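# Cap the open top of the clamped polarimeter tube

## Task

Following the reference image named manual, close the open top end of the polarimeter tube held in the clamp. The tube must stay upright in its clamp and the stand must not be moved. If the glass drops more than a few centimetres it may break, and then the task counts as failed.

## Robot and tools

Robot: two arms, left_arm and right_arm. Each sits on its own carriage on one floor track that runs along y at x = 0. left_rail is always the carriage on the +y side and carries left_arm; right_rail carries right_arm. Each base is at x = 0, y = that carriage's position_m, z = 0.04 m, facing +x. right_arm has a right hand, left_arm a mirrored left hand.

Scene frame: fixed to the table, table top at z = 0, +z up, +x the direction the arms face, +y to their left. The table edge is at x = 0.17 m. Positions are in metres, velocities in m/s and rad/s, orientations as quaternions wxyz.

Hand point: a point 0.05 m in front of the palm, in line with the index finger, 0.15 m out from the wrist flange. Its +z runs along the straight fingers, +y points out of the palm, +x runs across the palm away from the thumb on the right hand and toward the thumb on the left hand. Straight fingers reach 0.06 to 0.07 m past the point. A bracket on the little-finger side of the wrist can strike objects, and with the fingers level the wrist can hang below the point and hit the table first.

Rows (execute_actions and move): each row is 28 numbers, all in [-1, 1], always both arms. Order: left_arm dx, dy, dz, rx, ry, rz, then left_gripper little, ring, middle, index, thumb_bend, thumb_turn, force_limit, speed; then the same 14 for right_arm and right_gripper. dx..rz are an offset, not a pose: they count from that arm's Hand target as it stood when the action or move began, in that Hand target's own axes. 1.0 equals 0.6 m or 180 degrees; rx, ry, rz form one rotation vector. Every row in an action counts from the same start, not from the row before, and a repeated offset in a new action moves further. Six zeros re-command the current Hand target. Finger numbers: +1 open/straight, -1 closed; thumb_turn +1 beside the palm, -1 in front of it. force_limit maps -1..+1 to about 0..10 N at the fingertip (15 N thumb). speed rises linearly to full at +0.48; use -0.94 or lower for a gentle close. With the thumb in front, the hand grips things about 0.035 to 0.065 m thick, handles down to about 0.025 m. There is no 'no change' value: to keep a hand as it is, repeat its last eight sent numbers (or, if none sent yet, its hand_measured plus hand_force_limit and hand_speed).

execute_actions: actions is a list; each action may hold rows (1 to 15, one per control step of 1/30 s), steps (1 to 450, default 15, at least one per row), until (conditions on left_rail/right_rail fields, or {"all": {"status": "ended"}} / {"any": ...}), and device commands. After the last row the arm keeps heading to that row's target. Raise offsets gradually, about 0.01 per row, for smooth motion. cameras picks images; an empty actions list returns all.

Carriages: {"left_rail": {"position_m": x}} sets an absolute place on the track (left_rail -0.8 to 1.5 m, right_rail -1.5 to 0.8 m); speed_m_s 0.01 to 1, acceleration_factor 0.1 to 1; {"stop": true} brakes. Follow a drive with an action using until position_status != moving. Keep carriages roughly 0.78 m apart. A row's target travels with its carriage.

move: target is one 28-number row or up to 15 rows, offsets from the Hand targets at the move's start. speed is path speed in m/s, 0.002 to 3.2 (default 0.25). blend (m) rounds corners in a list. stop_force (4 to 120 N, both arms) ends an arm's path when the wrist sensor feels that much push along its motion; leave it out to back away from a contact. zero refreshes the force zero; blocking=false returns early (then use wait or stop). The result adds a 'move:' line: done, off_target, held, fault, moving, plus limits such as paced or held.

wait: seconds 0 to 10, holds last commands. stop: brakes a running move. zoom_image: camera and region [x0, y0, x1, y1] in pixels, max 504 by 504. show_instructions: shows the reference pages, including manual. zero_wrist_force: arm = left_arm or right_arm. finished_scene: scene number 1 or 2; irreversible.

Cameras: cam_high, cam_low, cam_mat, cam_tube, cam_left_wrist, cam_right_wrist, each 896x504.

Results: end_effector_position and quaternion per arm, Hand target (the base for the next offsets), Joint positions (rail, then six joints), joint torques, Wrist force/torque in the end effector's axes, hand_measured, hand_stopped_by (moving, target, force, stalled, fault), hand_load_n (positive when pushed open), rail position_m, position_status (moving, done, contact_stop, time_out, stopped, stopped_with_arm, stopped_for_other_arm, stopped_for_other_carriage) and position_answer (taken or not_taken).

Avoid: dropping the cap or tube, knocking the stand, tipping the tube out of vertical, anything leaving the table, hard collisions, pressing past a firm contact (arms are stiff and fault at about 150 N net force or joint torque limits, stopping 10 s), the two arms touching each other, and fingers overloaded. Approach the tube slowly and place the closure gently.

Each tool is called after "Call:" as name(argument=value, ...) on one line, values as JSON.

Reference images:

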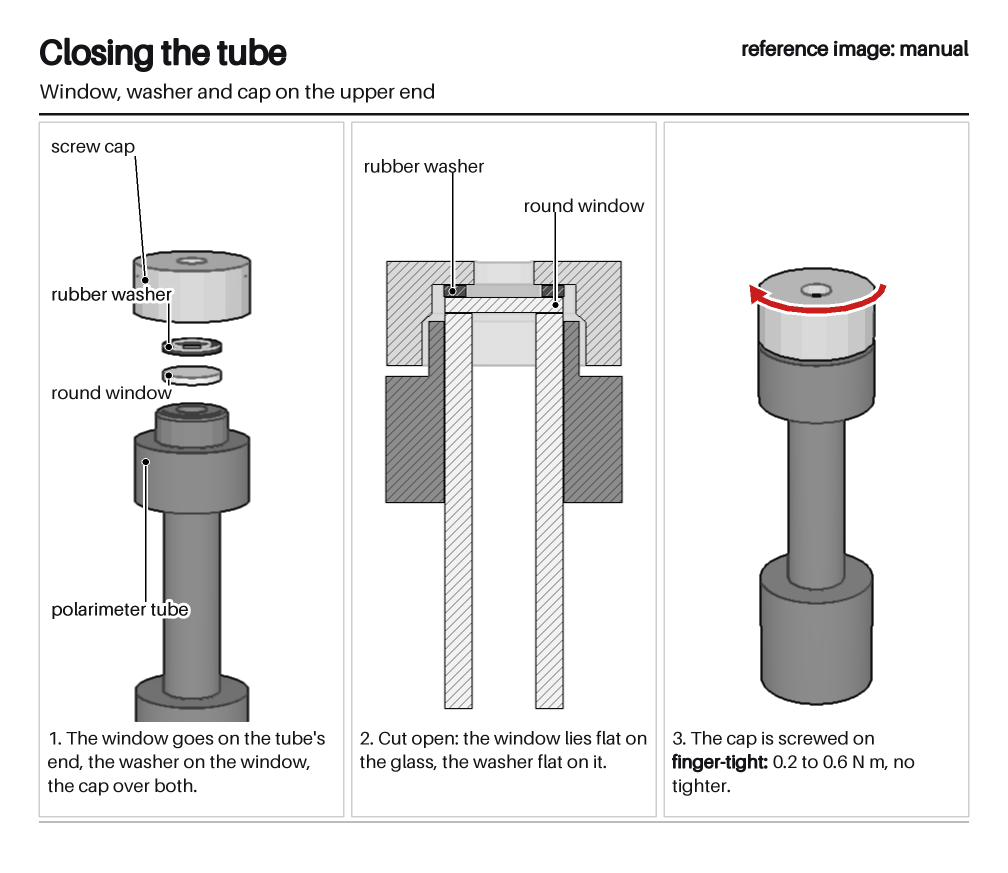

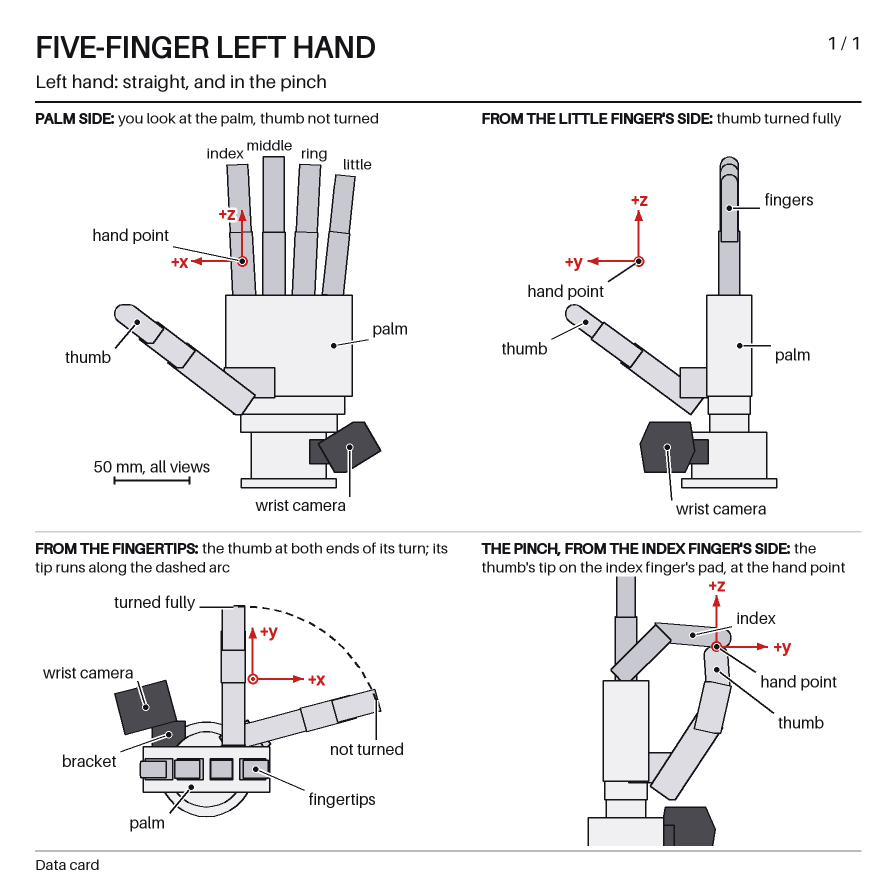

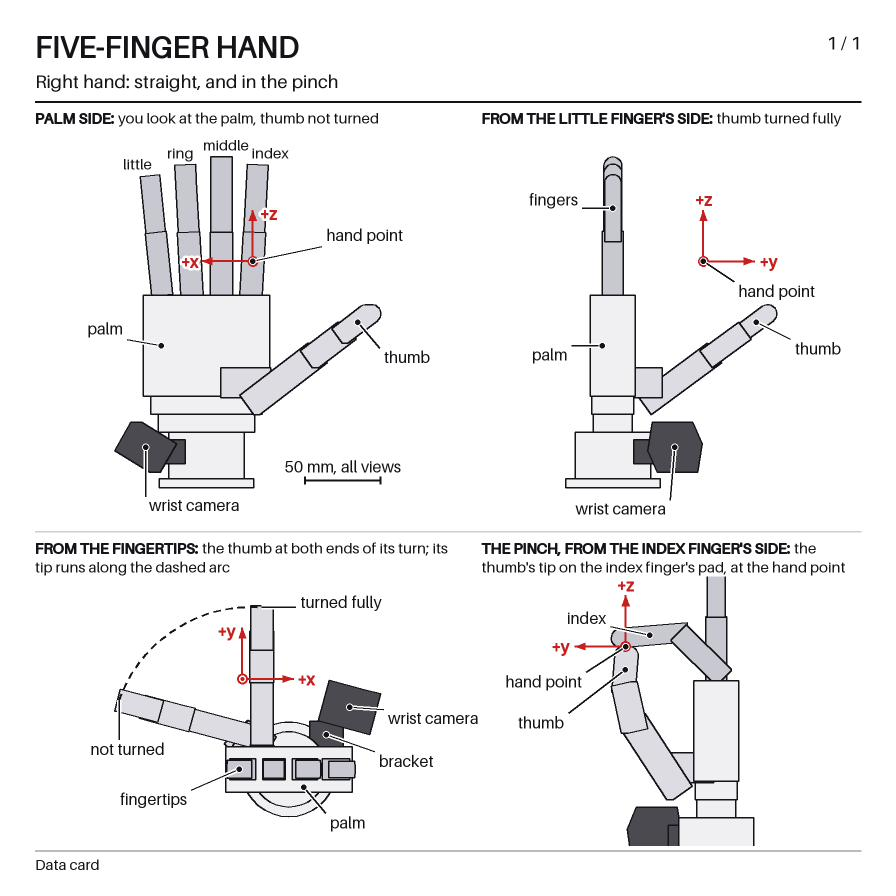

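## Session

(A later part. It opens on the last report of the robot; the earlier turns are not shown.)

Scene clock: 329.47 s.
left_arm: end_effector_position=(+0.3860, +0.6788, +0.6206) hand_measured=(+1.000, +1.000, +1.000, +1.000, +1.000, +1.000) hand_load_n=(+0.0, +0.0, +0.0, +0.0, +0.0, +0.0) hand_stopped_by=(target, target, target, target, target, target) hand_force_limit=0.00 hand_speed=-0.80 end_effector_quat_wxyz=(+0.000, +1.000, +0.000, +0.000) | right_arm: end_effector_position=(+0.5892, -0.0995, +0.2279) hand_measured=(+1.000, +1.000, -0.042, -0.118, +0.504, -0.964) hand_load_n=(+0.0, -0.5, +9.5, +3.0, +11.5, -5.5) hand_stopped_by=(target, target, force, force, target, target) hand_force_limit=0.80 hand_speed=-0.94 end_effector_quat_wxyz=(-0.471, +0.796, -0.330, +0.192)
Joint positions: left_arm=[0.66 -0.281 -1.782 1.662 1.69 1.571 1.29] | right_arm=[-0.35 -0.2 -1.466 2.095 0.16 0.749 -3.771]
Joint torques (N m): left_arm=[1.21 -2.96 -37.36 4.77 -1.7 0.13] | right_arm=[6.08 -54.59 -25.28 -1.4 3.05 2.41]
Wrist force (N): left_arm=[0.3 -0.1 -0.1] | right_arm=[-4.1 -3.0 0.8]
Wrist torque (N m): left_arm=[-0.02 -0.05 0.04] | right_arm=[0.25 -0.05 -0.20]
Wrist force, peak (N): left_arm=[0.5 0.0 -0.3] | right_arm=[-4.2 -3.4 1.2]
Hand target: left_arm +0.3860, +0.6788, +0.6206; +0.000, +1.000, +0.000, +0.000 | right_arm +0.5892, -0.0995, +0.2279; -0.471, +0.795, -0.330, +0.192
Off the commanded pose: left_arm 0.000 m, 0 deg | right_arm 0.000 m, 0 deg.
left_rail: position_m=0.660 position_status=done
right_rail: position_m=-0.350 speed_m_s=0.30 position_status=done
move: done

Call:
wait(seconds=0.3)

Call:
wait(seconds=0.3)

Call:
wait(seconds=0.3)

Scene clock: 330.03 s.
left_arm: end_effector_position=(+0.3860, +0.6788, +0.6206) hand_measured=(+1.000, +1.000, +1.000, +1.000, +1.000, +1.000) hand_load_n=(+0.0, +0.0, +0.0, +0.0, +0.0, +0.0) hand_stopped_by=(target, target, target, target, target, target) hand_force_limit=0.00 hand_speed=-0.80 end_effector_quat_wxyz=(+0.000, +1.000, +0.000, +0.000) | right_arm: end_effector_position=(+0.5892, -0.0995, +0.2279) hand_measured=(+1.000, +1.000, -0.042, -0.118, +0.504, -0.964) hand_load_n=(+0.0, +0.0, +9.0, +3.0, +11.5, -5.5) hand_stopped_by=(target, target, force, force, target, target) hand_force_limit=0.80 hand_speed=-0.94 end_effector_quat_wxyz=(-0.471, +0.795, -0.330, +0.192)
Joint positions: left_arm=[0.66 -0.281 -1.782 1.662 1.69 1.571 1.29] | right_arm=[-0.35 -0.2 -1.466 2.095 0.16 0.75 -3.771]
Joint torques (N m): left_arm=[-1.16 -2.91 -37.79 4.67 -1.55 0.07] | right_arm=[2.1 -54.63 -24.69 -1.01 2.26 2.98]
Wrist force (N): left_arm=[0.1 0.0 0.1] | right_arm=[-3.8 -3.1 1.1]
Wrist torque (N m): left_arm=[-0.01 0.00 0.02] | right_arm=[0.22 -0.11 -0.18]
Wrist force, peak (N): left_arm=[0.1 0.1 -0.4] | right_arm=[-4.0 -3.1 1.4]
Hand target: left_arm +0.3860, +0.6788, +0.6206; +0.000, +1.000, +0.000, +0.000 | right_arm +0.5892, -0.0995, +0.2279; -0.471, +0.795, -0.330, +0.192
Off the commanded pose: left_arm 0.000 m, 0 deg | right_arm 0.000 m, 0 deg.
left_rail: position_m=0.660 position_status=done
right_rail: position_m=-0.350 speed_m_s=0.30 position_status=done
wait: 0.30 s; at rest from the start

Scene clock: 330.33 s.
left_arm: end_effector_position=(+0.3860, +0.6788, +0.6206) hand_measured=(+1.000, +1.000, +1.000, +1.000, +1.000, +1.000) hand_load_n=(+0.0, +0.0, +0.0, +0.0, +0.0, +0.0) hand_stopped_by=(target, target, target, target, target, target) hand_force_limit=0.00 hand_speed=-0.80 end_effector_quat_wxyz=(+0.000, +1.000, +0.000, +0.000) | right_arm: end_effector_position=(+0.5892, -0.0995, +0.2279) hand_measured=(+1.000, +1.000, -0.042, -0.118, +0.504, -0.964) hand_load_n=(+0.0, +0.0, +9.0, +3.0, +12.0, -5.5) hand_stopped_by=(target, target, force, force, target, target) hand_force_limit=0.80 hand_speed=-0.94 end_effector_quat_wxyz=(-0.471, +0.795, -0.330, +0.192)
Joint positions: left_arm=[0.66 -0.281 -1.782 1.662 1.69 1.571 1.29] | right_arm=[-0.35 -0.2 -1.466 2.095 0.16 0.75 -3.771]
Joint torques (N m): left_arm=[1.13 -3.97 -37.24 4.89 -1.68 -0.03] | right_arm=[5 -57.21 -25.95 -1.13 2.53 3.05]
Wrist force (N): left_arm=[0.1 -0.1 0.2] | right_arm=[-4.0 -3.1 1.3]
Wrist torque (N m): left_arm=[-0.03 -0.01 0.02] | right_arm=[0.22 -0.08 -0.19]
Wrist force, peak (N): left_arm=[0.4 0.2 -0.2] | right_arm=[-4.3 -3.1 1.2]
Hand target: left_arm +0.3860, +0.6788, +0.6206; +0.000, +1.000, +0.000, +0.000 | right_arm +0.5892, -0.0995, +0.2279; -0.471, +0.795, -0.330, +0.192
Off the commanded pose: left_arm 0.000 m, 0 deg | right_arm 0.000 m, 0 deg.
left_rail: position_m=0.660 position_status=done
right_rail: position_m=-0.350 speed_m_s=0.30 position_status=done
wait: 0.30 s

Scene clock: 330.63 s.
left_arm: end_effector_position=(+0.3860, +0.6788, +0.6206) hand_measured=(+1.000, +1.000, +1.000, +1.000, +1.000, +1.000) hand_load_n=(+0.0, +0.0, +0.0, +0.0, +0.0, +0.0) hand_stopped_by=(target, target, target, target, target, target) hand_force_limit=0.00 hand_speed=-0.80 end_effector_quat_wxyz=(+0.000, +1.000, +0.000, +0.000) | right_arm: end_effector_position=(+0.5892, -0.0995, +0.2279) hand_measured=(+1.000, +1.000, -0.042, -0.118, +0.504, -0.964) hand_load_n=(+0.0, +0.0, +9.0, +3.0, +12.0, -5.5) hand_stopped_by=(target, target, force, force, target, target) hand_force_limit=0.80 hand_speed=-0.94 end_effector_quat_wxyz=(-0.471, +0.795, -0.330, +0.192)
Joint positions: left_arm=[0.66 -0.281 -1.782 1.662 1.69 1.571 1.29] | right_arm=[-0.35 -0.2 -1.466 2.095 0.16 0.75 -3.771]
Joint torques (N m): left_arm=[1.68 -3.62 -37.2 5.04 -1.87 0.07] | right_arm=[3.25 -55.74 -26.96 -1.38 3.01 3.07]
Wrist force (N): left_arm=[0.0 0.1 0.2] | right_arm=[-3.9 -2.9 1.3]
Wrist torque (N m): left_arm=[-0.01 0.01 0.01] | right_arm=[0.24 -0.09 -0.19]
Wrist force, peak (N): left_arm=[0.4 0.3 -0.1] | right_arm=[-4.1 -3.1 1.0]
Hand target: left_arm +0.3860, +0.6788, +0.6206; +0.000, +1.000, +0.000, +0.000 | right_arm +0.5892, -0.0995, +0.2279; -0.471, +0.795, -0.330, +0.192
Off the commanded pose: left_arm 0.000 m, 0 deg | right_arm 0.000 m, 0 deg.
left_rail: position_m=0.660 position_status=done
right_rail: position_m=-0.350 speed_m_s=0.30 position_status=done
wait: 0.30 s

Call:
execute_actions(actions=[])

Call:
zoom_image(camera="cam_tube", region=[380, 50, 570, 200])

Call:
zoom_image(camera="cam_right_wrist", region=[300, 100, 700, 400])

Scene clock: 330.97 s.
left_arm: end_effector_position=(+0.3860, +0.6788, +0.6206) hand_measured=(+1.000, +1.000, +1.000, +1.000, +1.000, +1.000) hand_load_n=(+0.0, +0.0, +0.0, +0.0, +0.0, +0.0) hand_stopped_by=(target, target, target, target, target, target) hand_force_limit=0.00 hand_speed=-0.80 end_effector_quat_wxyz=(+0.000, +1.000, +0.000, +0.000) | right_arm: end_effector_position=(+0.5892, -0.0995, +0.2279) hand_measured=(+1.000, +1.000, -0.042, -0.118, +0.504, -0.964) hand_load_n=(+0.0, +0.0, +9.5, +3.0, +12.0, -5.5) hand_stopped_by=(target, target, force, force, target, target) hand_force_limit=0.80 hand_speed=-0.94 end_effector_quat_wxyz=(-0.471, +0.795, -0.330, +0.192)
Joint positions: left_arm=[0.66 -0.281 -1.782 1.662 1.69 1.571 1.29] | right_arm=[-0.35 -0.2 -1.466 2.095 0.16 0.75 -3.771]
Joint velocities: within noise
Joint torques (N m): left_arm=[1.21 -4.33 -37.99 4.43 -1.68 -0.12] | right_arm=[3.95 -56.66 -26.79 -0.89 2.28 2.95]
Wrist force (N): left_arm=[0.2 0.0 0.0] | right_arm=[-3.9 -2.8 1.2]
Wrist torque (N m): left_arm=[-0.01 -0.03 0.03] | right_arm=[0.25 -0.10 -0.18]
Wrist force, peak (N): left_arm=[0.6 0.1 -0.1] | right_arm=[-3.9 -3.1 1.3]
Hand target: left_arm +0.3860, +0.6788, +0.6206; +0.000, +1.000, +0.000, +0.000 | right_arm +0.5892, -0.0995, +0.2279; -0.471, +0.795, -0.330, +0.192
Off the commanded pose: left_arm 0.000 m, 0 deg | right_arm 0.000 m, 0 deg.
left_rail: position_m=0.660 position_status=done
right_rail: position_m=-0.350 speed_m_s=0.30 position_status=done
camera_calibration:
cam_tube: T_world_to_cam=[[-0.933499, -0.357775, -0.0240137, 0.523782], [-0.0315966, 0.14878, -0.988365, 0.222387], [0.357185, -0.92188, -0.150191, -0.0781346], [0, 0, 0, 1]] pos_world=[0.523885, 0.0822784, 0.220643]
cam_left_wrist: T_world_to_cam=[[0.23819, 0.97068, -0.0323508, -0.72367], [0.858768, -0.194937, 0.473833, -0.484024], [0.453634, -0.140644, -0.88002, 0.578803], [0, 0, 0, 1]] pos_world=[0.32547, 0.689503, 0.715294]
cam_right_wrist: T_world_to_cam=[[-0.135887, -0.519354, -0.843686, 0.220904], [-0.982308, 0.181394, 0.0465518, 0.583707], [0.128863, 0.835085, -0.534815, 0.244503], [0, 0, 0, 1]] pos_world=[0.571891, -0.195334, 0.289965]

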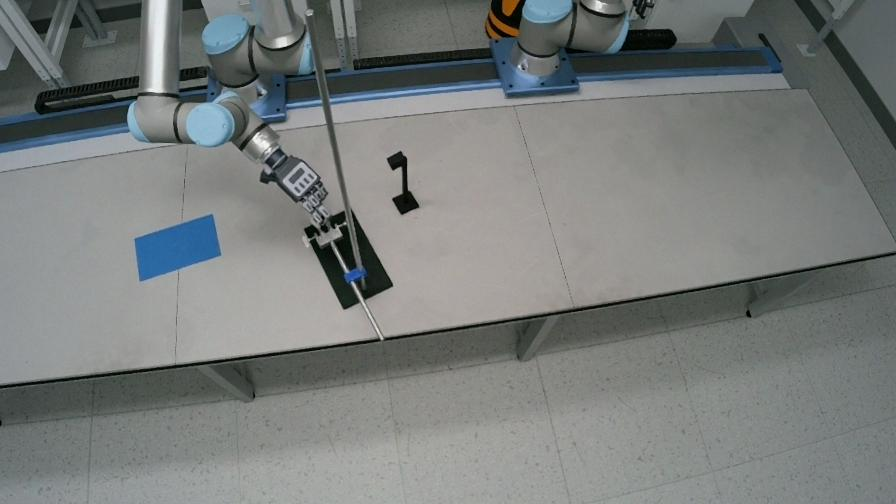

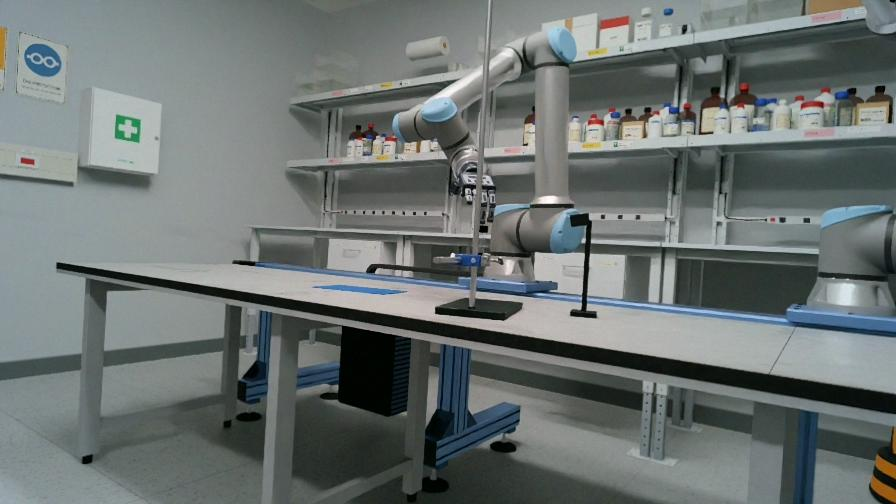

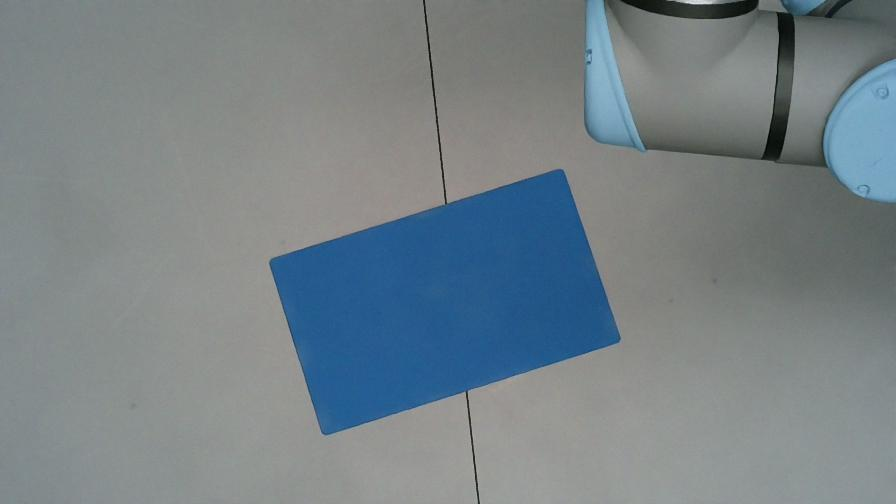

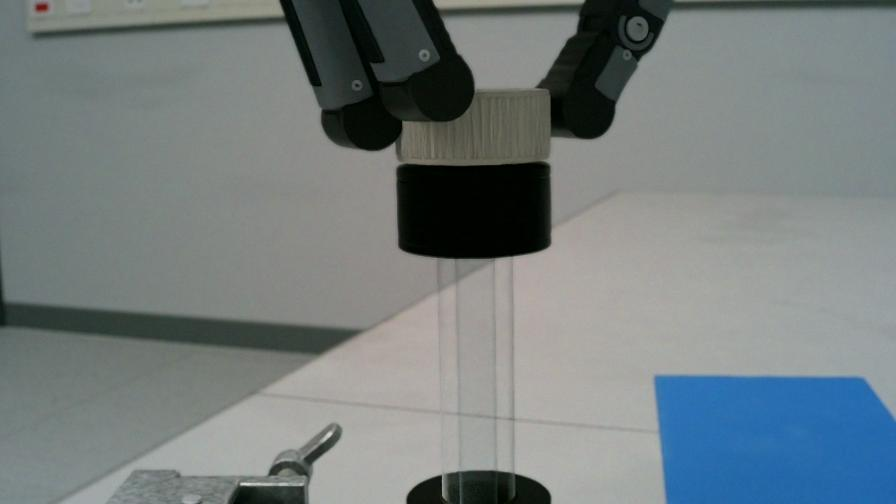

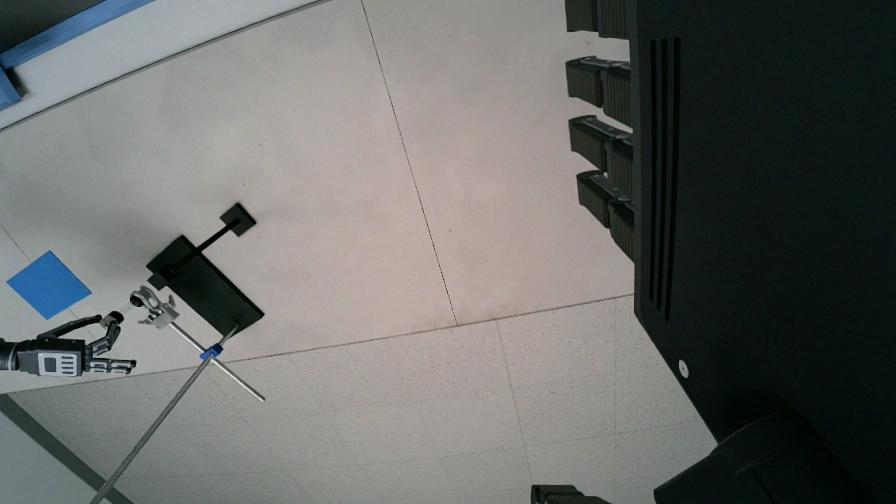

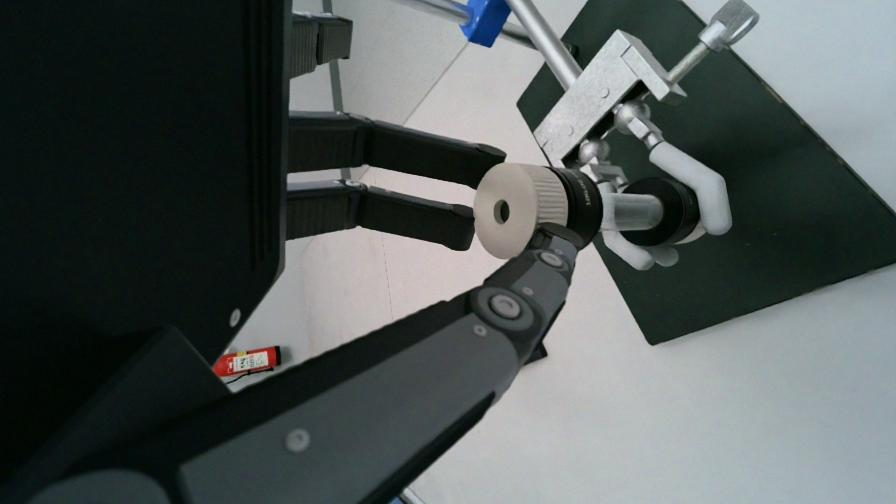

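Scaled by 2.653.

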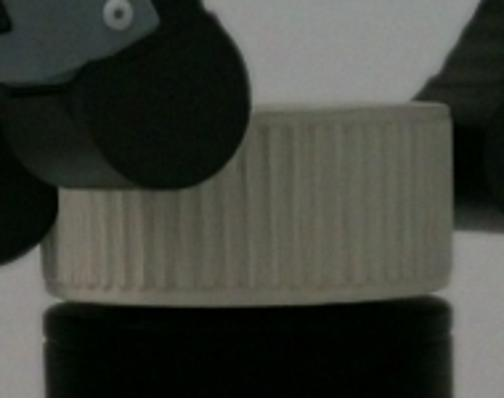

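Scaled by 1.260.

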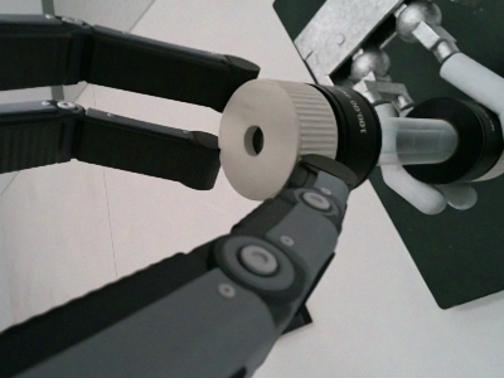

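Call:
move(target=[0,0,0,0,0,0,1,1,1,1,1,1,0,-0.8,0,0,0,0,0,0,1,1,-0.5,-0.5,0.44,-0.965,0.95,-0.94], speed=0.02, cameras=["cam_tube"])

Call:
zoom_image(camera="cam_tube", region=[390, 100, 560, 170])

Scene clock: 332.53 s.
left_arm: end_effector_position=(+0.3860, +0.6788, +0.6206) hand_measured=(+1.000, +1.000, +1.000, +1.000, +1.000, +1.000) hand_load_n=(+0.0, +0.0, +0.0, +0.0, +0.0, +0.0) hand_stopped_by=(target, target, target, target, target, target) hand_force_limit=0.00 hand_speed=-0.80 end_effector_quat_wxyz=(+0.000, +1.000, +0.000, +0.000) | right_arm: end_effector_position=(+0.5892, -0.0995, +0.2279) hand_measured=(+1.000, +1.000, -0.046, -0.148, +0.502, -0.964) hand_load_n=(+0.0, +0.0, +8.0, +10.0, +14.5, -6.0) hand_stopped_by=(target, target, force, force, force, target) hand_force_limit=0.95 hand_speed=-0.94 end_effector_quat_wxyz=(-0.471, +0.795, -0.330, +0.192)
Joint positions: left_arm=[0.66 -0.281 -1.782 1.662 1.69 1.571 1.29] | right_arm=[-0.35 -0.2 -1.466 2.095 0.159 0.75 -3.771]
Joint torques (N m): left_arm=[1.78 -4.42 -37.11 4.83 -1.72 -0.22] | right_arm=[2.72 -55.5 -25.14 -0.87 2.81 2.8]
Wrist force (N): left_arm=[0.1 0.0 0.0] | right_arm=[-4.8 -4.7 2.8]
Wrist torque (N m): left_arm=[-0.01 -0.01 0.02] | right_arm=[0.23 -0.08 -0.16]
Wrist force, peak (N): left_arm=[0.3 0.4 -0.2] | right_arm=[-5.1 -4.5 3.2]
Hand target: left_arm +0.3860, +0.6788, +0.6206; +0.000, +1.000, +0.000, +0.000 | right_arm +0.5892, -0.0995, +0.2279; -0.471, +0.795, -0.330, +0.192
Off the commanded pose: left_arm 0.000 m, 0 deg | right_arm 0.000 m, 0 deg.
left_rail: position_m=0.660 position_status=done
right_rail: position_m=-0.350 speed_m_s=0.30 position_status=done
move: done
camera_calibration:
cam_tube: T_world_to_cam=[[-0.933499, -0.357775, -0.0240137, 0.523782], [-0.0315966, 0.14878, -0.988365, 0.222387], [0.357185, -0.92188, -0.150191, -0.0781346], [0, 0, 0, 1]] pos_world=[0.523885, 0.0822784, 0.220643]
Images, in order (width x height): cam_tube 896x504.

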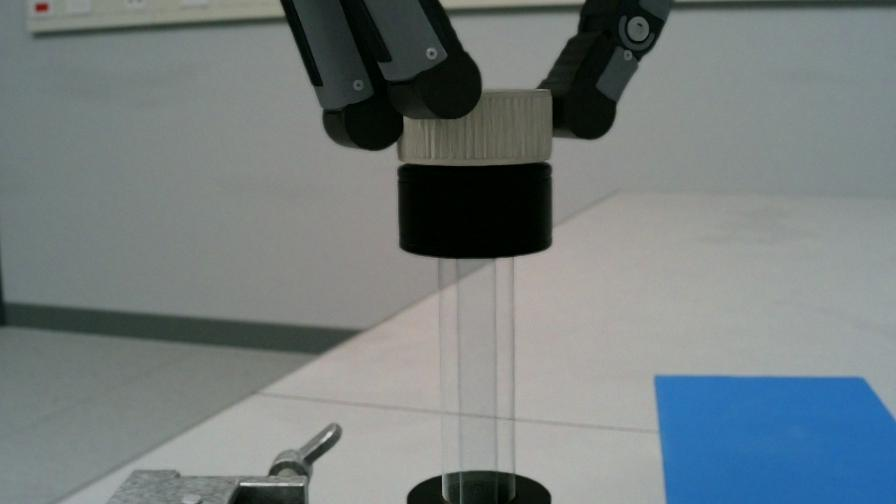

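Scaled by 2.965.

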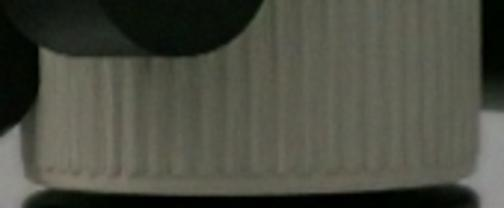

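Call:
move(target=[0,0,0,0,0,0,1,1,1,1,1,1,0,-0.8,0.00107,-0.0012,0.00216,-0.0009,0.0291,0.0162,1,1,-0.5,-0.5,0.44,-0.965,0.95,-0.94], speed=0.04, cameras=["cam_tube"])

Call:
zoom_image(camera="cam_tube", region=[390, 100, 560, 170])

Call:
wait(seconds=0.3)

Scene clock: 335.13 s.
left_arm: end_effector_position=(+0.3860, +0.6788, +0.6206) hand_measured=(+1.000, +1.000, +1.000, +1.000, +1.000, +1.000) hand_load_n=(+0.0, +0.0, +0.0, +0.0, +0.0, +0.5) hand_stopped_by=(target, target, target, target, target, target) hand_force_limit=0.00 hand_speed=-0.80 end_effector_quat_wxyz=(+0.000, +1.000, +0.000, +0.000) | right_arm: end_effector_position=(+0.5907, -0.0989, +0.2279) hand_measured=(+1.000, +1.000, -0.046, -0.148, +0.502, -0.964) hand_load_n=(+0.0, +0.0, +10.0, +5.0, +13.5, -6.0) hand_stopped_by=(target, target, force, force, force, target) hand_force_limit=0.95 hand_speed=-0.94 end_effector_quat_wxyz=(-0.459, +0.778, -0.371, +0.216)
Joint positions: left_arm=[0.66 -0.281 -1.782 1.662 1.69 1.571 1.29] | right_arm=[-0.35 -0.173 -1.505 2.122 0.088 0.848 -3.649]
Joint torques (N m): left_arm=[1.75 -2.14 -37.7 4.68 -1.81 0.01] | right_arm=[-2.74 -56.66 -28.18 -1.67 4.64 2.75]
Wrist force (N): left_arm=[-0.1 -0.1 0.0] | right_arm=[-8.9 -4.8 1.7]
Wrist torque (N m): left_arm=[-0.02 0.01 0.01] | right_arm=[0.31 -0.18 -0.12]
Wrist force, peak (N): left_arm=[0.5 0.1 0.3] | right_arm=[-9.2 -4.5 2.6]
Hand target: left_arm +0.3860, +0.6788, +0.6206; +0.000, +1.000, +0.000, +0.000 | right_arm +0.5907, -0.0989, +0.2279; -0.459, +0.778, -0.371, +0.216
Off the commanded pose: left_arm 0.000 m, 0 deg | right_arm 0.000 m, 0 deg.
left_rail: position_m=0.660 position_status=done
right_rail: position_m=-0.350 speed_m_s=0.30 position_status=done
move: done
camera_calibration:
cam_tube: T_world_to_cam=[[-0.933499, -0.357775, -0.0240137, 0.523782], [-0.0315966, 0.14878, -0.988365, 0.222387], [0.357185, -0.92188, -0.150191, -0.0781346], [0, 0, 0, 1]] pos_world=[0.523885, 0.0822784, 0.220643]
Images, in order (width x height): cam_tube 896x504.

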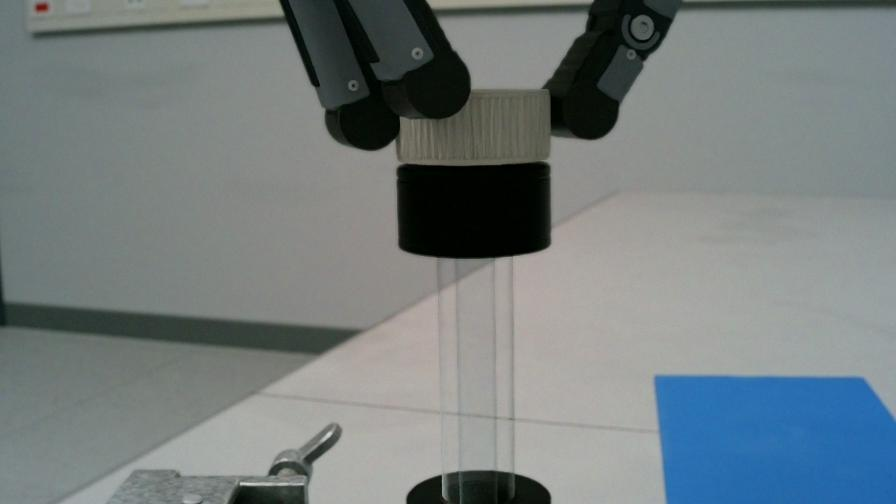

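Scaled by 2.965.

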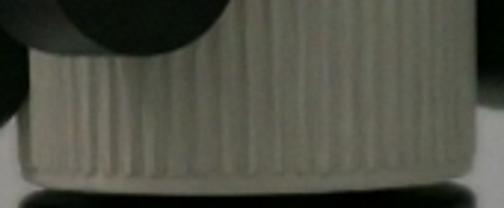

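Scene clock: 335.43 s.
left_arm: end_effector_position=(+0.3860, +0.6788, +0.6206) hand_measured=(+1.000, +1.000, +1.000, +1.000, +1.000, +1.000) hand_load_n=(+0.0, +0.0, +0.0, +0.0, +0.0, +0.0) hand_stopped_by=(target, target, target, target, target, target) hand_force_limit=0.00 hand_speed=-0.80 end_effector_quat_wxyz=(+0.000, +1.000, +0.000, +0.000) | right_arm: end_effector_position=(+0.5907, -0.0989, +0.2279) hand_measured=(+1.000, +1.000, -0.046, -0.148, +0.502, -0.964) hand_load_n=(+0.0, +0.0, +10.0, +5.5, +13.5, -6.0) hand_stopped_by=(target, target, force, force, force, target) hand_force_limit=0.95 hand_speed=-0.94 end_effector_quat_wxyz=(-0.459, +0.778, -0.371, +0.216)
Joint positions: left_arm=[0.66 -0.281 -1.782 1.662 1.69 1.571 1.29] | right_arm=[-0.35 -0.173 -1.505 2.122 0.088 0.848 -3.649]
Joint torques (N m): left_arm=[1.13 -2.98 -37.34 4.92 -1.8 0.06] | right_arm=[0.72 -53.67 -27.38 -2.3 4.47 2.46]
Wrist force (N): left_arm=[0.3 0.1 0.1] | right_arm=[-9.1 -4.9 2.0]
Wrist torque (N m): left_arm=[0.01 -0.03 0.02] | right_arm=[0.28 -0.16 -0.14]
Wrist force, peak (N): left_arm=[0.2 -0.3 0.2] | right_arm=[-9.3 -4.9 1.8]
Hand target: left_arm +0.3860, +0.6788, +0.6206; +0.000, +1.000, +0.000, +0.000 | right_arm +0.5907, -0.0989, +0.2279; -0.459, +0.778, -0.371, +0.216
Off the commanded pose: left_arm 0.000 m, 0 deg | right_arm 0.000 m, 0 deg.
left_rail: position_m=0.660 position_status=done
right_rail: position_m=-0.350 speed_m_s=0.30 position_status=done
wait: 0.30 s

Call:
zoom_image(camera="cam_tube", region=[470, 115, 550, 165])

Scaled by 6.300.
This view is cut from an older image: the scene may have changed since it was taken.

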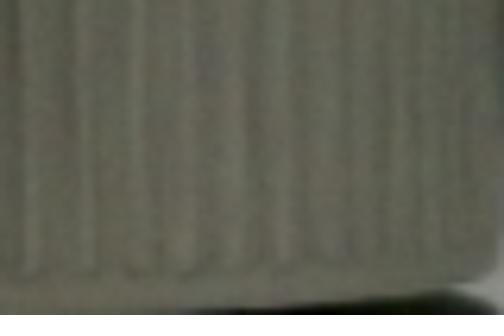

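Call:
move(target=[0,0,0,0,0,0,1,1,1,1,1,1,0,-0.8,0.0001,-0.00058,0.00105,-0.0005,0.0146,0.0081,1,1,-0.5,-0.5,0.44,-0.965,0.95,-0.94], speed=0.04, cameras=["cam_tube"])

Call:
zoom_image(camera="cam_tube", region=[470, 115, 550, 165])

Scene clock: 337.90 s.
left_arm: end_effector_position=(+0.3860, +0.6788, +0.6206) hand_measured=(+1.000, +1.000, +1.000, +1.000, +1.000, +1.000) hand_load_n=(+0.0, +0.0, +0.0, +0.0, +0.0, +0.5) hand_stopped_by=(target, target, target, target, target, target) hand_force_limit=0.00 hand_speed=-0.80 end_effector_quat_wxyz=(+0.000, +1.000, +0.000, +0.000) | right_arm: end_effector_position=(+0.5913, -0.0985, +0.2279) hand_measured=(+1.000, +1.000, -0.046, -0.148, +0.502, -0.964) hand_load_n=(+0.0, +0.0, +10.5, +5.5, +13.0, -5.5) hand_stopped_by=(target, target, force, force, force, target) hand_force_limit=0.95 hand_speed=-0.94 end_effector_quat_wxyz=(-0.452, +0.768, -0.392, +0.228)
Joint positions: left_arm=[0.66 -0.281 -1.782 1.662 1.69 1.571 1.29] | right_arm=[-0.35 -0.157 -1.522 2.134 0.059 0.901 -3.594]
Joint torques (N m): left_arm=[0.61 -2.76 -37.47 4.86 -1.77 -0.12] | right_arm=[0.71 -51.74 -25.84 -1.54 5.18 2.51]
Wrist force (N): left_arm=[0.1 -0.1 0.0] | right_arm=[-10.6 -5.4 2.4]
Wrist torque (N m): left_arm=[-0.02 -0.01 0.02] | right_arm=[0.26 -0.16 -0.14]
Wrist force, peak (N): left_arm=[0.1 0.4 0.3] | right_arm=[-11.2 -5.4 2.3]
Hand target: left_arm +0.3860, +0.6788, +0.6206; +0.000, +1.000, +0.000, +0.000 | right_arm +0.5913, -0.0985, +0.2279; -0.452, +0.768, -0.392, +0.228
Off the commanded pose: left_arm 0.000 m, 0 deg | right_arm 0.000 m, 0 deg.
left_rail: position_m=0.660 position_status=done
right_rail: position_m=-0.350 speed_m_s=0.30 position_status=done
move: done
camera_calibration:
cam_tube: T_world_to_cam=[[-0.933499, -0.357775, -0.0240137, 0.523782], [-0.0315966, 0.14878, -0.988365, 0.222387], [0.357185, -0.92188, -0.150191, -0.0781346], [0, 0, 0, 1]] pos_world=[0.523885, 0.0822784, 0.220643]
Images, in order (width x height): cam_tube 896x504.

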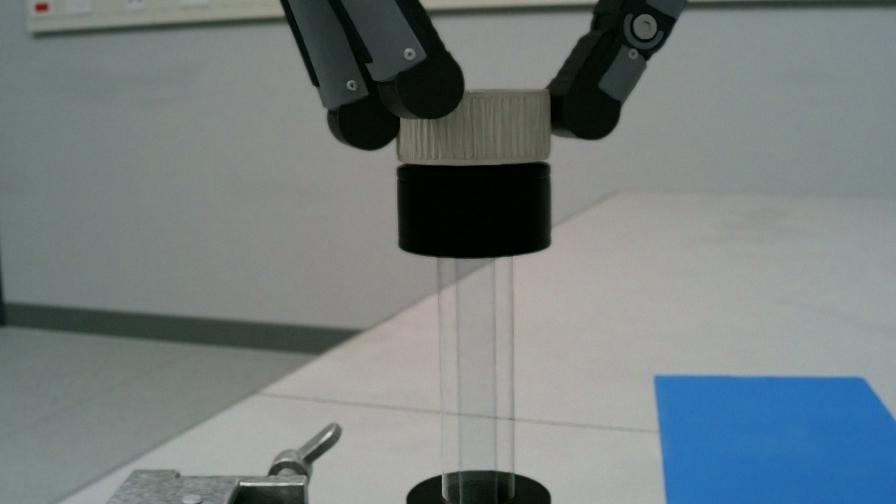

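Scaled by 6.300.

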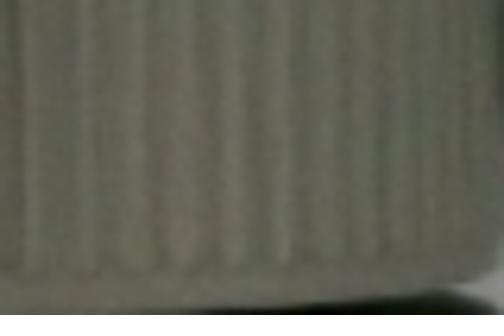

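Call:
move(target=[0,0,0,0,0,0,1,1,1,1,1,1,0,-0.8,-0.0015,0,0,0,0,0,1,1,-0.5,-0.5,0.44,-0.965,0.95,-0.94], speed=0.01)

Call:
wait(seconds=0.2)

Scene clock: 339.97 s.
left_arm: end_effector_position=(+0.3860, +0.6788, +0.6206) hand_measured=(+1.000, +1.000, +1.000, +1.000, +1.000, +1.000) hand_load_n=(+0.0, +0.0, +0.0, +0.0, +0.0, +0.5) hand_stopped_by=(target, target, target, target, target, target) hand_force_limit=0.00 hand_speed=-0.80 end_effector_quat_wxyz=(+0.000, +1.000, +0.000, +0.000) | right_arm: end_effector_position=(+0.5908, -0.0979, +0.2279) hand_measured=(+1.000, +1.000, -0.046, -0.148, +0.502, -0.964) hand_load_n=(-0.5, +0.0, +10.0, +5.5, +13.5, -6.5) hand_stopped_by=(target, target, force, force, force, target) hand_force_limit=0.95 hand_speed=-0.94 end_effector_quat_wxyz=(-0.452, +0.768, -0.392, +0.228)
Joint positions: left_arm=[0.66 -0.281 -1.782 1.662 1.69 1.571 1.29] | right_arm=[-0.35 -0.156 -1.523 2.135 0.058 0.903 -3.593]
Joint torques (N m): left_arm=[3.14 -2.91 -38.37 4.91 -1.97 -0.1] | right_arm=[1.13 -52.59 -25.25 -0.92 3.86 2.93]
Wrist force (N): left_arm=[0.3 0.1 0.0] | right_arm=[-4.5 -4.1 1.9]
Wrist torque (N m): left_arm=[0.02 -0.04 0.03] | right_arm=[0.36 -0.13 -0.16]
Wrist force, peak (N): left_arm=[0.0 0.4 -0.3] | right_arm=[-10.8 -5.2 2.3]
Hand target: left_arm +0.3860, +0.6788, +0.6206; +0.000, +1.000, +0.000, +0.000 | right_arm +0.5908, -0.0978, +0.2279; -0.452, +0.768, -0.392, +0.228
Off the commanded pose: left_arm 0.000 m, 0 deg | right_arm 0.000 m, 0 deg.
left_rail: position_m=0.660 position_status=done
right_rail: position_m=-0.350 speed_m_s=0.30 position_status=done
move: done

Scene clock: 340.17 s.
left_arm: end_effector_position=(+0.3860, +0.6788, +0.6206) hand_measured=(+1.000, +1.000, +1.000, +1.000, +1.000, +1.000) hand_load_n=(+0.0, +0.0, +0.0, -0.5, +0.0, +0.0) hand_stopped_by=(target, target, target, target, target, target) hand_force_limit=0.00 hand_speed=-0.80 end_effector_quat_wxyz=(+0.000, +1.000, +0.000, +0.000) | right_arm: end_effector_position=(+0.5908, -0.0978, +0.2279) hand_measured=(+1.000, +1.000, -0.046, -0.148, +0.502, -0.964) hand_load_n=(+0.0, +0.0, +10.5, +5.0, +13.5, -6.5) hand_stopped_by=(target, target, force, force, force, target) hand_force_limit=0.95 hand_speed=-0.94 end_effector_quat_wxyz=(-0.452, +0.768, -0.392, +0.228)
Joint positions: left_arm=[0.66 -0.281 -1.782 1.662 1.69 1.571 1.29] | right_arm=[-0.35 -0.156 -1.523 2.135 0.058 0.903 -3.593]
Joint torques (N m): left_arm=[1.44 -5.68 -37.54 4.76 -1.85 -0.04] | right_arm=[4.01 -50.68 -24.12 -1.3 3 3.32]
Wrist force (N): left_arm=[0.2 0.2 -0.3] | right_arm=[-4.0 -4.7 1.6]
Wrist torque (N m): left_arm=[0.05 -0.04 0.02] | right_arm=[0.27 -0.13 -0.18]
Wrist force, peak (N): left_arm=[0.2 0.2 -0.3] | right_arm=[-4.4 -4.6 2.1]
Hand target: left_arm +0.3860, +0.6788, +0.6206; +0.000, +1.000, +0.000, +0.000 | right_arm +0.5908, -0.0978, +0.2279; -0.452, +0.768, -0.392, +0.228
Off the commanded pose: left_arm 0.000 m, 0 deg | right_arm 0.000 m, 0 deg.
left_rail: position_m=0.660 position_status=done
right_rail: position_m=-0.350 speed_m_s=0.30 position_status=done
wait: 0.20 s

Call:
move(target=[0,0,0,0,0,0,1,1,1,1,1,1,0,-0.8,0.00088,-0.0017,0.00304,-0.0013,0.0387,0.0217,1,1,-0.5,-0.5,0.44,-0.965,0.95,-0.94], speed=0.04, cameras=["cam_tube"])

Call:
zoom_image(camera="cam_tube", region=[470, 115, 550, 165])

Call:
wait(seconds=0.2)

Scene clock: 343.10 s.
left_arm: end_effector_position=(+0.3860, +0.6788, +0.6206) hand_measured=(+1.000, +1.000, +1.000, +1.000, +1.000, +1.000) hand_load_n=(+0.0, +0.0, +0.5, +0.0, +0.0, +0.0) hand_stopped_by=(target, target, target, target, target, target) hand_force_limit=0.00 hand_speed=-0.80 end_effector_quat_wxyz=(+0.000, +1.000, +0.000, +0.000) | right_arm: end_effector_position=(+0.5928, -0.0970, +0.2279) hand_measured=(+1.000, +1.000, -0.044, -0.150, +0.502, -0.964) hand_load_n=(+0.0, +0.0, +11.5, +2.0, +11.5, -4.5) hand_stopped_by=(target, target, force, force, force, target) hand_force_limit=0.95 hand_speed=-0.94 end_effector_quat_wxyz=(-0.433, +0.740, -0.445, +0.257)
Joint positions: left_arm=[0.66 -0.281 -1.782 1.662 1.69 1.571 1.29] | right_arm=[-0.35 -0.107 -1.557 2.157 0 1.057 -3.461]
Joint torques (N m): left_arm=[0.63 -4.57 -36.69 4.71 -1.83 0.09] | right_arm=[2.23 -49 -28.26 -2.29 5.19 2.82]
Wrist force (N): left_arm=[-0.2 0.0 -0.1] | right_arm=[-10.8 -4.1 1.8]
Wrist torque (N m): left_arm=[0.01 0.04 -0.01] | right_arm=[0.26 -0.17 -0.14]
Wrist force, peak (N): left_arm=[0.5 -0.1 0.2] | right_arm=[-11.0 -3.9 1.9]
Hand target: left_arm +0.3860, +0.6788, +0.6206; +0.000, +1.000, +0.000, +0.000 | right_arm +0.5928, -0.0970, +0.2279; -0.433, +0.740, -0.445, +0.258
Off the commanded pose: left_arm 0.000 m, 0 deg | right_arm 0.000 m, 0 deg.
left_rail: position_m=0.660 position_status=done
right_rail: position_m=-0.350 speed_m_s=0.30 position_status=done
move: done
camera_calibration:
cam_tube: T_world_to_cam=[[-0.933499, -0.357775, -0.0240137, 0.523782], [-0.0315966, 0.14878, -0.988365, 0.222387], [0.357185, -0.92188, -0.150191, -0.0781346], [0, 0, 0, 1]] pos_world=[0.523885, 0.0822784, 0.220643]
Images, in order (width x height): cam_tube 896x504.

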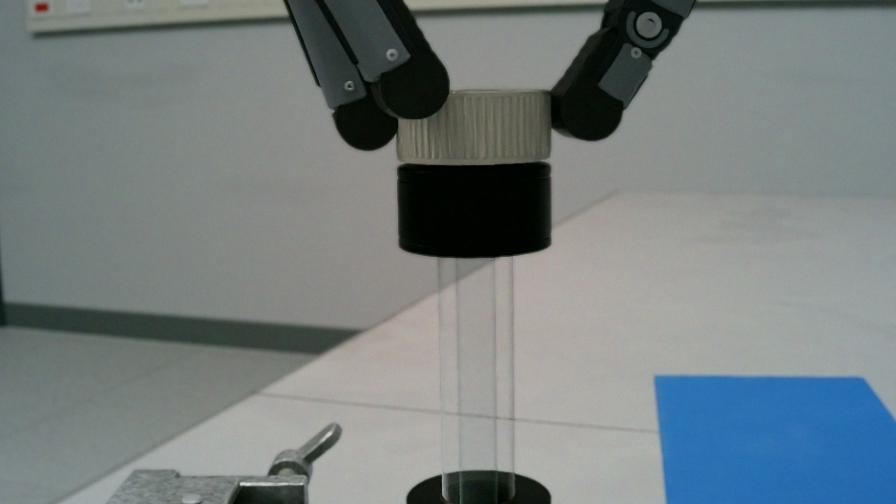

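Scaled by 6.300.

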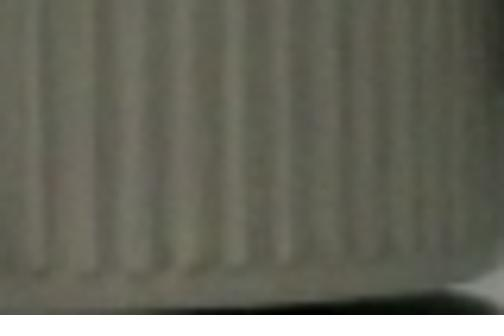

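Scene clock: 343.30 s.
left_arm: end_effector_position=(+0.3860, +0.6788, +0.6206) hand_measured=(+1.000, +1.000, +1.000, +1.000, +1.000, +1.000) hand_load_n=(+0.0, +0.0, +0.0, +0.0, +0.0, +0.0) hand_stopped_by=(target, target, target, target, target, target) hand_force_limit=0.00 hand_speed=-0.80 end_effector_quat_wxyz=(+0.000, +1.000, +0.000, +0.000) | right_arm: end_effector_position=(+0.5928, -0.0970, +0.2279) hand_measured=(+1.000, +1.000, -0.044, -0.150, +0.502, -0.964) hand_load_n=(+0.0, +0.0, +11.5, +2.0, +12.0, -4.5) hand_stopped_by=(target, target, force, force, force, target) hand_force_limit=0.95 hand_speed=-0.94 end_effector_quat_wxyz=(-0.433, +0.740, -0.445, +0.258)
Joint positions: left_arm=[0.66 -0.281 -1.782 1.662 1.69 1.571 1.29] | right_arm=[-0.35 -0.106 -1.557 2.157 -0.001 1.057 -3.461]
Joint torques (N m): left_arm=[1.39 -6.23 -38.41 4.75 -1.61 0.13] | right_arm=[3.21 -45.69 -28.01 -1.83 5.16 2.3]
Wrist force (N): left_arm=[0.3 0.0 0.1] | right_arm=[-10.6 -3.6 2.0]
Wrist torque (N m): left_arm=[-0.01 -0.04 0.03] | right_arm=[0.33 -0.21 -0.11]
Wrist force, peak (N): left_arm=[0.3 -0.3 -0.1] | right_arm=[-10.8 -3.8 1.6]
Hand target: left_arm +0.3860, +0.6788, +0.6206; +0.000, +1.000, +0.000, +0.000 | right_arm +0.5928, -0.0970, +0.2279; -0.433, +0.740, -0.445, +0.258
Off the commanded pose: left_arm 0.000 m, 0 deg | right_arm 0.000 m, 0 deg.
left_rail: position_m=0.660 position_status=done
right_rail: position_m=-0.350 speed_m_s=0.30 position_status=done
wait: 0.20 s

Call:
move(target=[[0,0,0,0,0,0,1,1,1,1,1,1,0,-0.8,0,0,0,0,0,0,1,1,0.12,0.12,0.5,-0.965,0.75,-0.91],[0,0,0,0,0,0,1,1,1,1,1,1,0,-0.8,0,0.0049,-0.0087,0,0,0,1,1,0.12,0.12,0.5,-0.965,0.75,-0.91],[0,0,0,0,0,0,1,1,1,1,1,1,0,-0.8,0.01013,0.00977,-0.01738,0.0047,-0.1558,-0.0858,1,1,0.12,0.12,0.5,-0.965,0.75,-0.91],[0,0,0,0,0,0,1,1,1,1,1,1,0,-0.8,0.00484,0.00562,-0.00998,0.0047,-0.1558,-0.0858,1,1,0.12,0.12,0.5,-0.965,0.75,-0.91]], speed=[0.02,0.02,0.28,0.02])

Call:
move(target=[[0,0,0,0,0,0,1,1,1,1,1,1,0,-0.8,0,0,0,0,0,0,1,1,-0.36,-0.36,0.5,-0.965,0.55,-0.93],[0,0,0,0,0,0,1,1,1,1,1,1,0,-0.8,0,0,0,0,0,0,1,1,-0.55,-0.55,0.42,-0.965,0.98,-0.94]], speed=0.02)

Scene clock: 349.43 s.
left_arm: end_effector_position=(+0.3860, +0.6788, +0.6206) hand_measured=(+1.000, +1.000, +1.000, +1.000, +1.000, +1.000) hand_load_n=(+0.0, +0.0, +0.0, +0.0, +0.0, +0.0) hand_stopped_by=(target, target, target, target, target, target) hand_force_limit=0.00 hand_speed=-0.80 end_effector_quat_wxyz=(+0.000, +1.000, +0.000, +0.000) | right_arm: end_effector_position=(+0.5881, -0.1029, +0.2279) hand_measured=(+1.000, +1.000, +0.120, +0.120, +0.504, -0.964) hand_load_n=(+0.0, +0.0, +0.0, +0.0, +4.5, +0.0) hand_stopped_by=(target, target, target, target, target, target) hand_force_limit=0.75 hand_speed=-0.91 end_effector_quat_wxyz=(-0.495, +0.830, -0.223, +0.130)
Joint positions: left_arm=[0.66 -0.281 -1.782 1.662 1.69 1.571 1.29] | right_arm=[-0.35 -0.243 -1.333 2.003 0.436 0.562 -4.171]
Joint torques (N m): left_arm=[0.66 -5.65 -37.34 5 -1.59 0.13] | right_arm=[10.2 -26.33 -37.66 -0.04 0.31 3.76]
Wrist force (N): left_arm=[0.1 -0.2 0.0] | right_arm=[0.6 0.2 -6.5]
Wrist torque (N m): left_arm=[-0.04 -0.02 0.03] | right_arm=[0.04 0.08 -0.07]
Wrist force, peak (N): left_arm=[0.4 0.3 -0.4] | right_arm=[-11.1 -4.0 1.7]
Hand target: left_arm +0.3860, +0.6788, +0.6206; +0.000, +1.000, +0.000, +0.000 | right_arm +0.5881, -0.1028, +0.2279; -0.495, +0.830, -0.223, +0.130
Off the commanded pose: left_arm 0.000 m, 0 deg | right_arm 0.000 m, 0 deg.
left_rail: position_m=0.660 position_status=done
right_rail: position_m=-0.350 speed_m_s=0.30 position_status=done
move: done

Scene clock: 351.33 s.
left_arm: end_effector_position=(+0.3860, +0.6788, +0.6206) hand_measured=(+1.000, +1.000, +1.000, +1.000, +1.000, +1.000) hand_load_n=(+0.0, +0.0, +0.0, +0.0, +0.0, +0.0) hand_stopped_by=(target, target, target, target, target, target) hand_force_limit=0.00 hand_speed=-0.80 end_effector_quat_wxyz=(+0.000, +1.000, +0.000, +0.000) | right_arm: end_effector_position=(+0.5881, -0.1028, +0.2279) hand_measured=(+1.000, +1.000, -0.054, -0.108, +0.500, -0.964) hand_load_n=(+0.0, -0.5, +10.0, +11.0, +14.0, +0.0) hand_stopped_by=(target, target, force, force, force, target) hand_force_limit=0.98 hand_speed=-0.94 end_effector_quat_wxyz=(-0.495, +0.830, -0.223, +0.130)
Joint positions: left_arm=[0.66 -0.281 -1.782 1.662 1.69 1.571 1.29] | right_arm=[-0.35 -0.243 -1.333 2.003 0.436 0.562 -4.17]
Joint torques (N m): left_arm=[2.32 -4.46 -37.76 4.58 -1.81 0.06] | right_arm=[1.33 -32.71 -33.93 1.37 0.46 2.78]
Wrist force (N): left_arm=[0.1 -0.2 0.2] | right_arm=[-1.2 -4.2 0.9]
Wrist torque (N m): left_arm=[-0.04 0.00 0.02] | right_arm=[0.12 0.02 -0.09]
Wrist force, peak (N): left_arm=[0.6 0.1 0.0] | right_arm=[0.7 0.4 -7.2]
Hand target: left_arm +0.3860, +0.6788, +0.6206; +0.000, +1.000, +0.000, +0.000 | right_arm +0.5881, -0.1028, +0.2279; -0.495, +0.830, -0.223, +0.130
Off the commanded pose: left_arm 0.000 m, 0 deg | right_arm 0.000 m, 0 deg.
left_rail: position_m=0.660 position_status=done
right_rail: position_m=-0.350 speed_m_s=0.30 position_status=done
move: done


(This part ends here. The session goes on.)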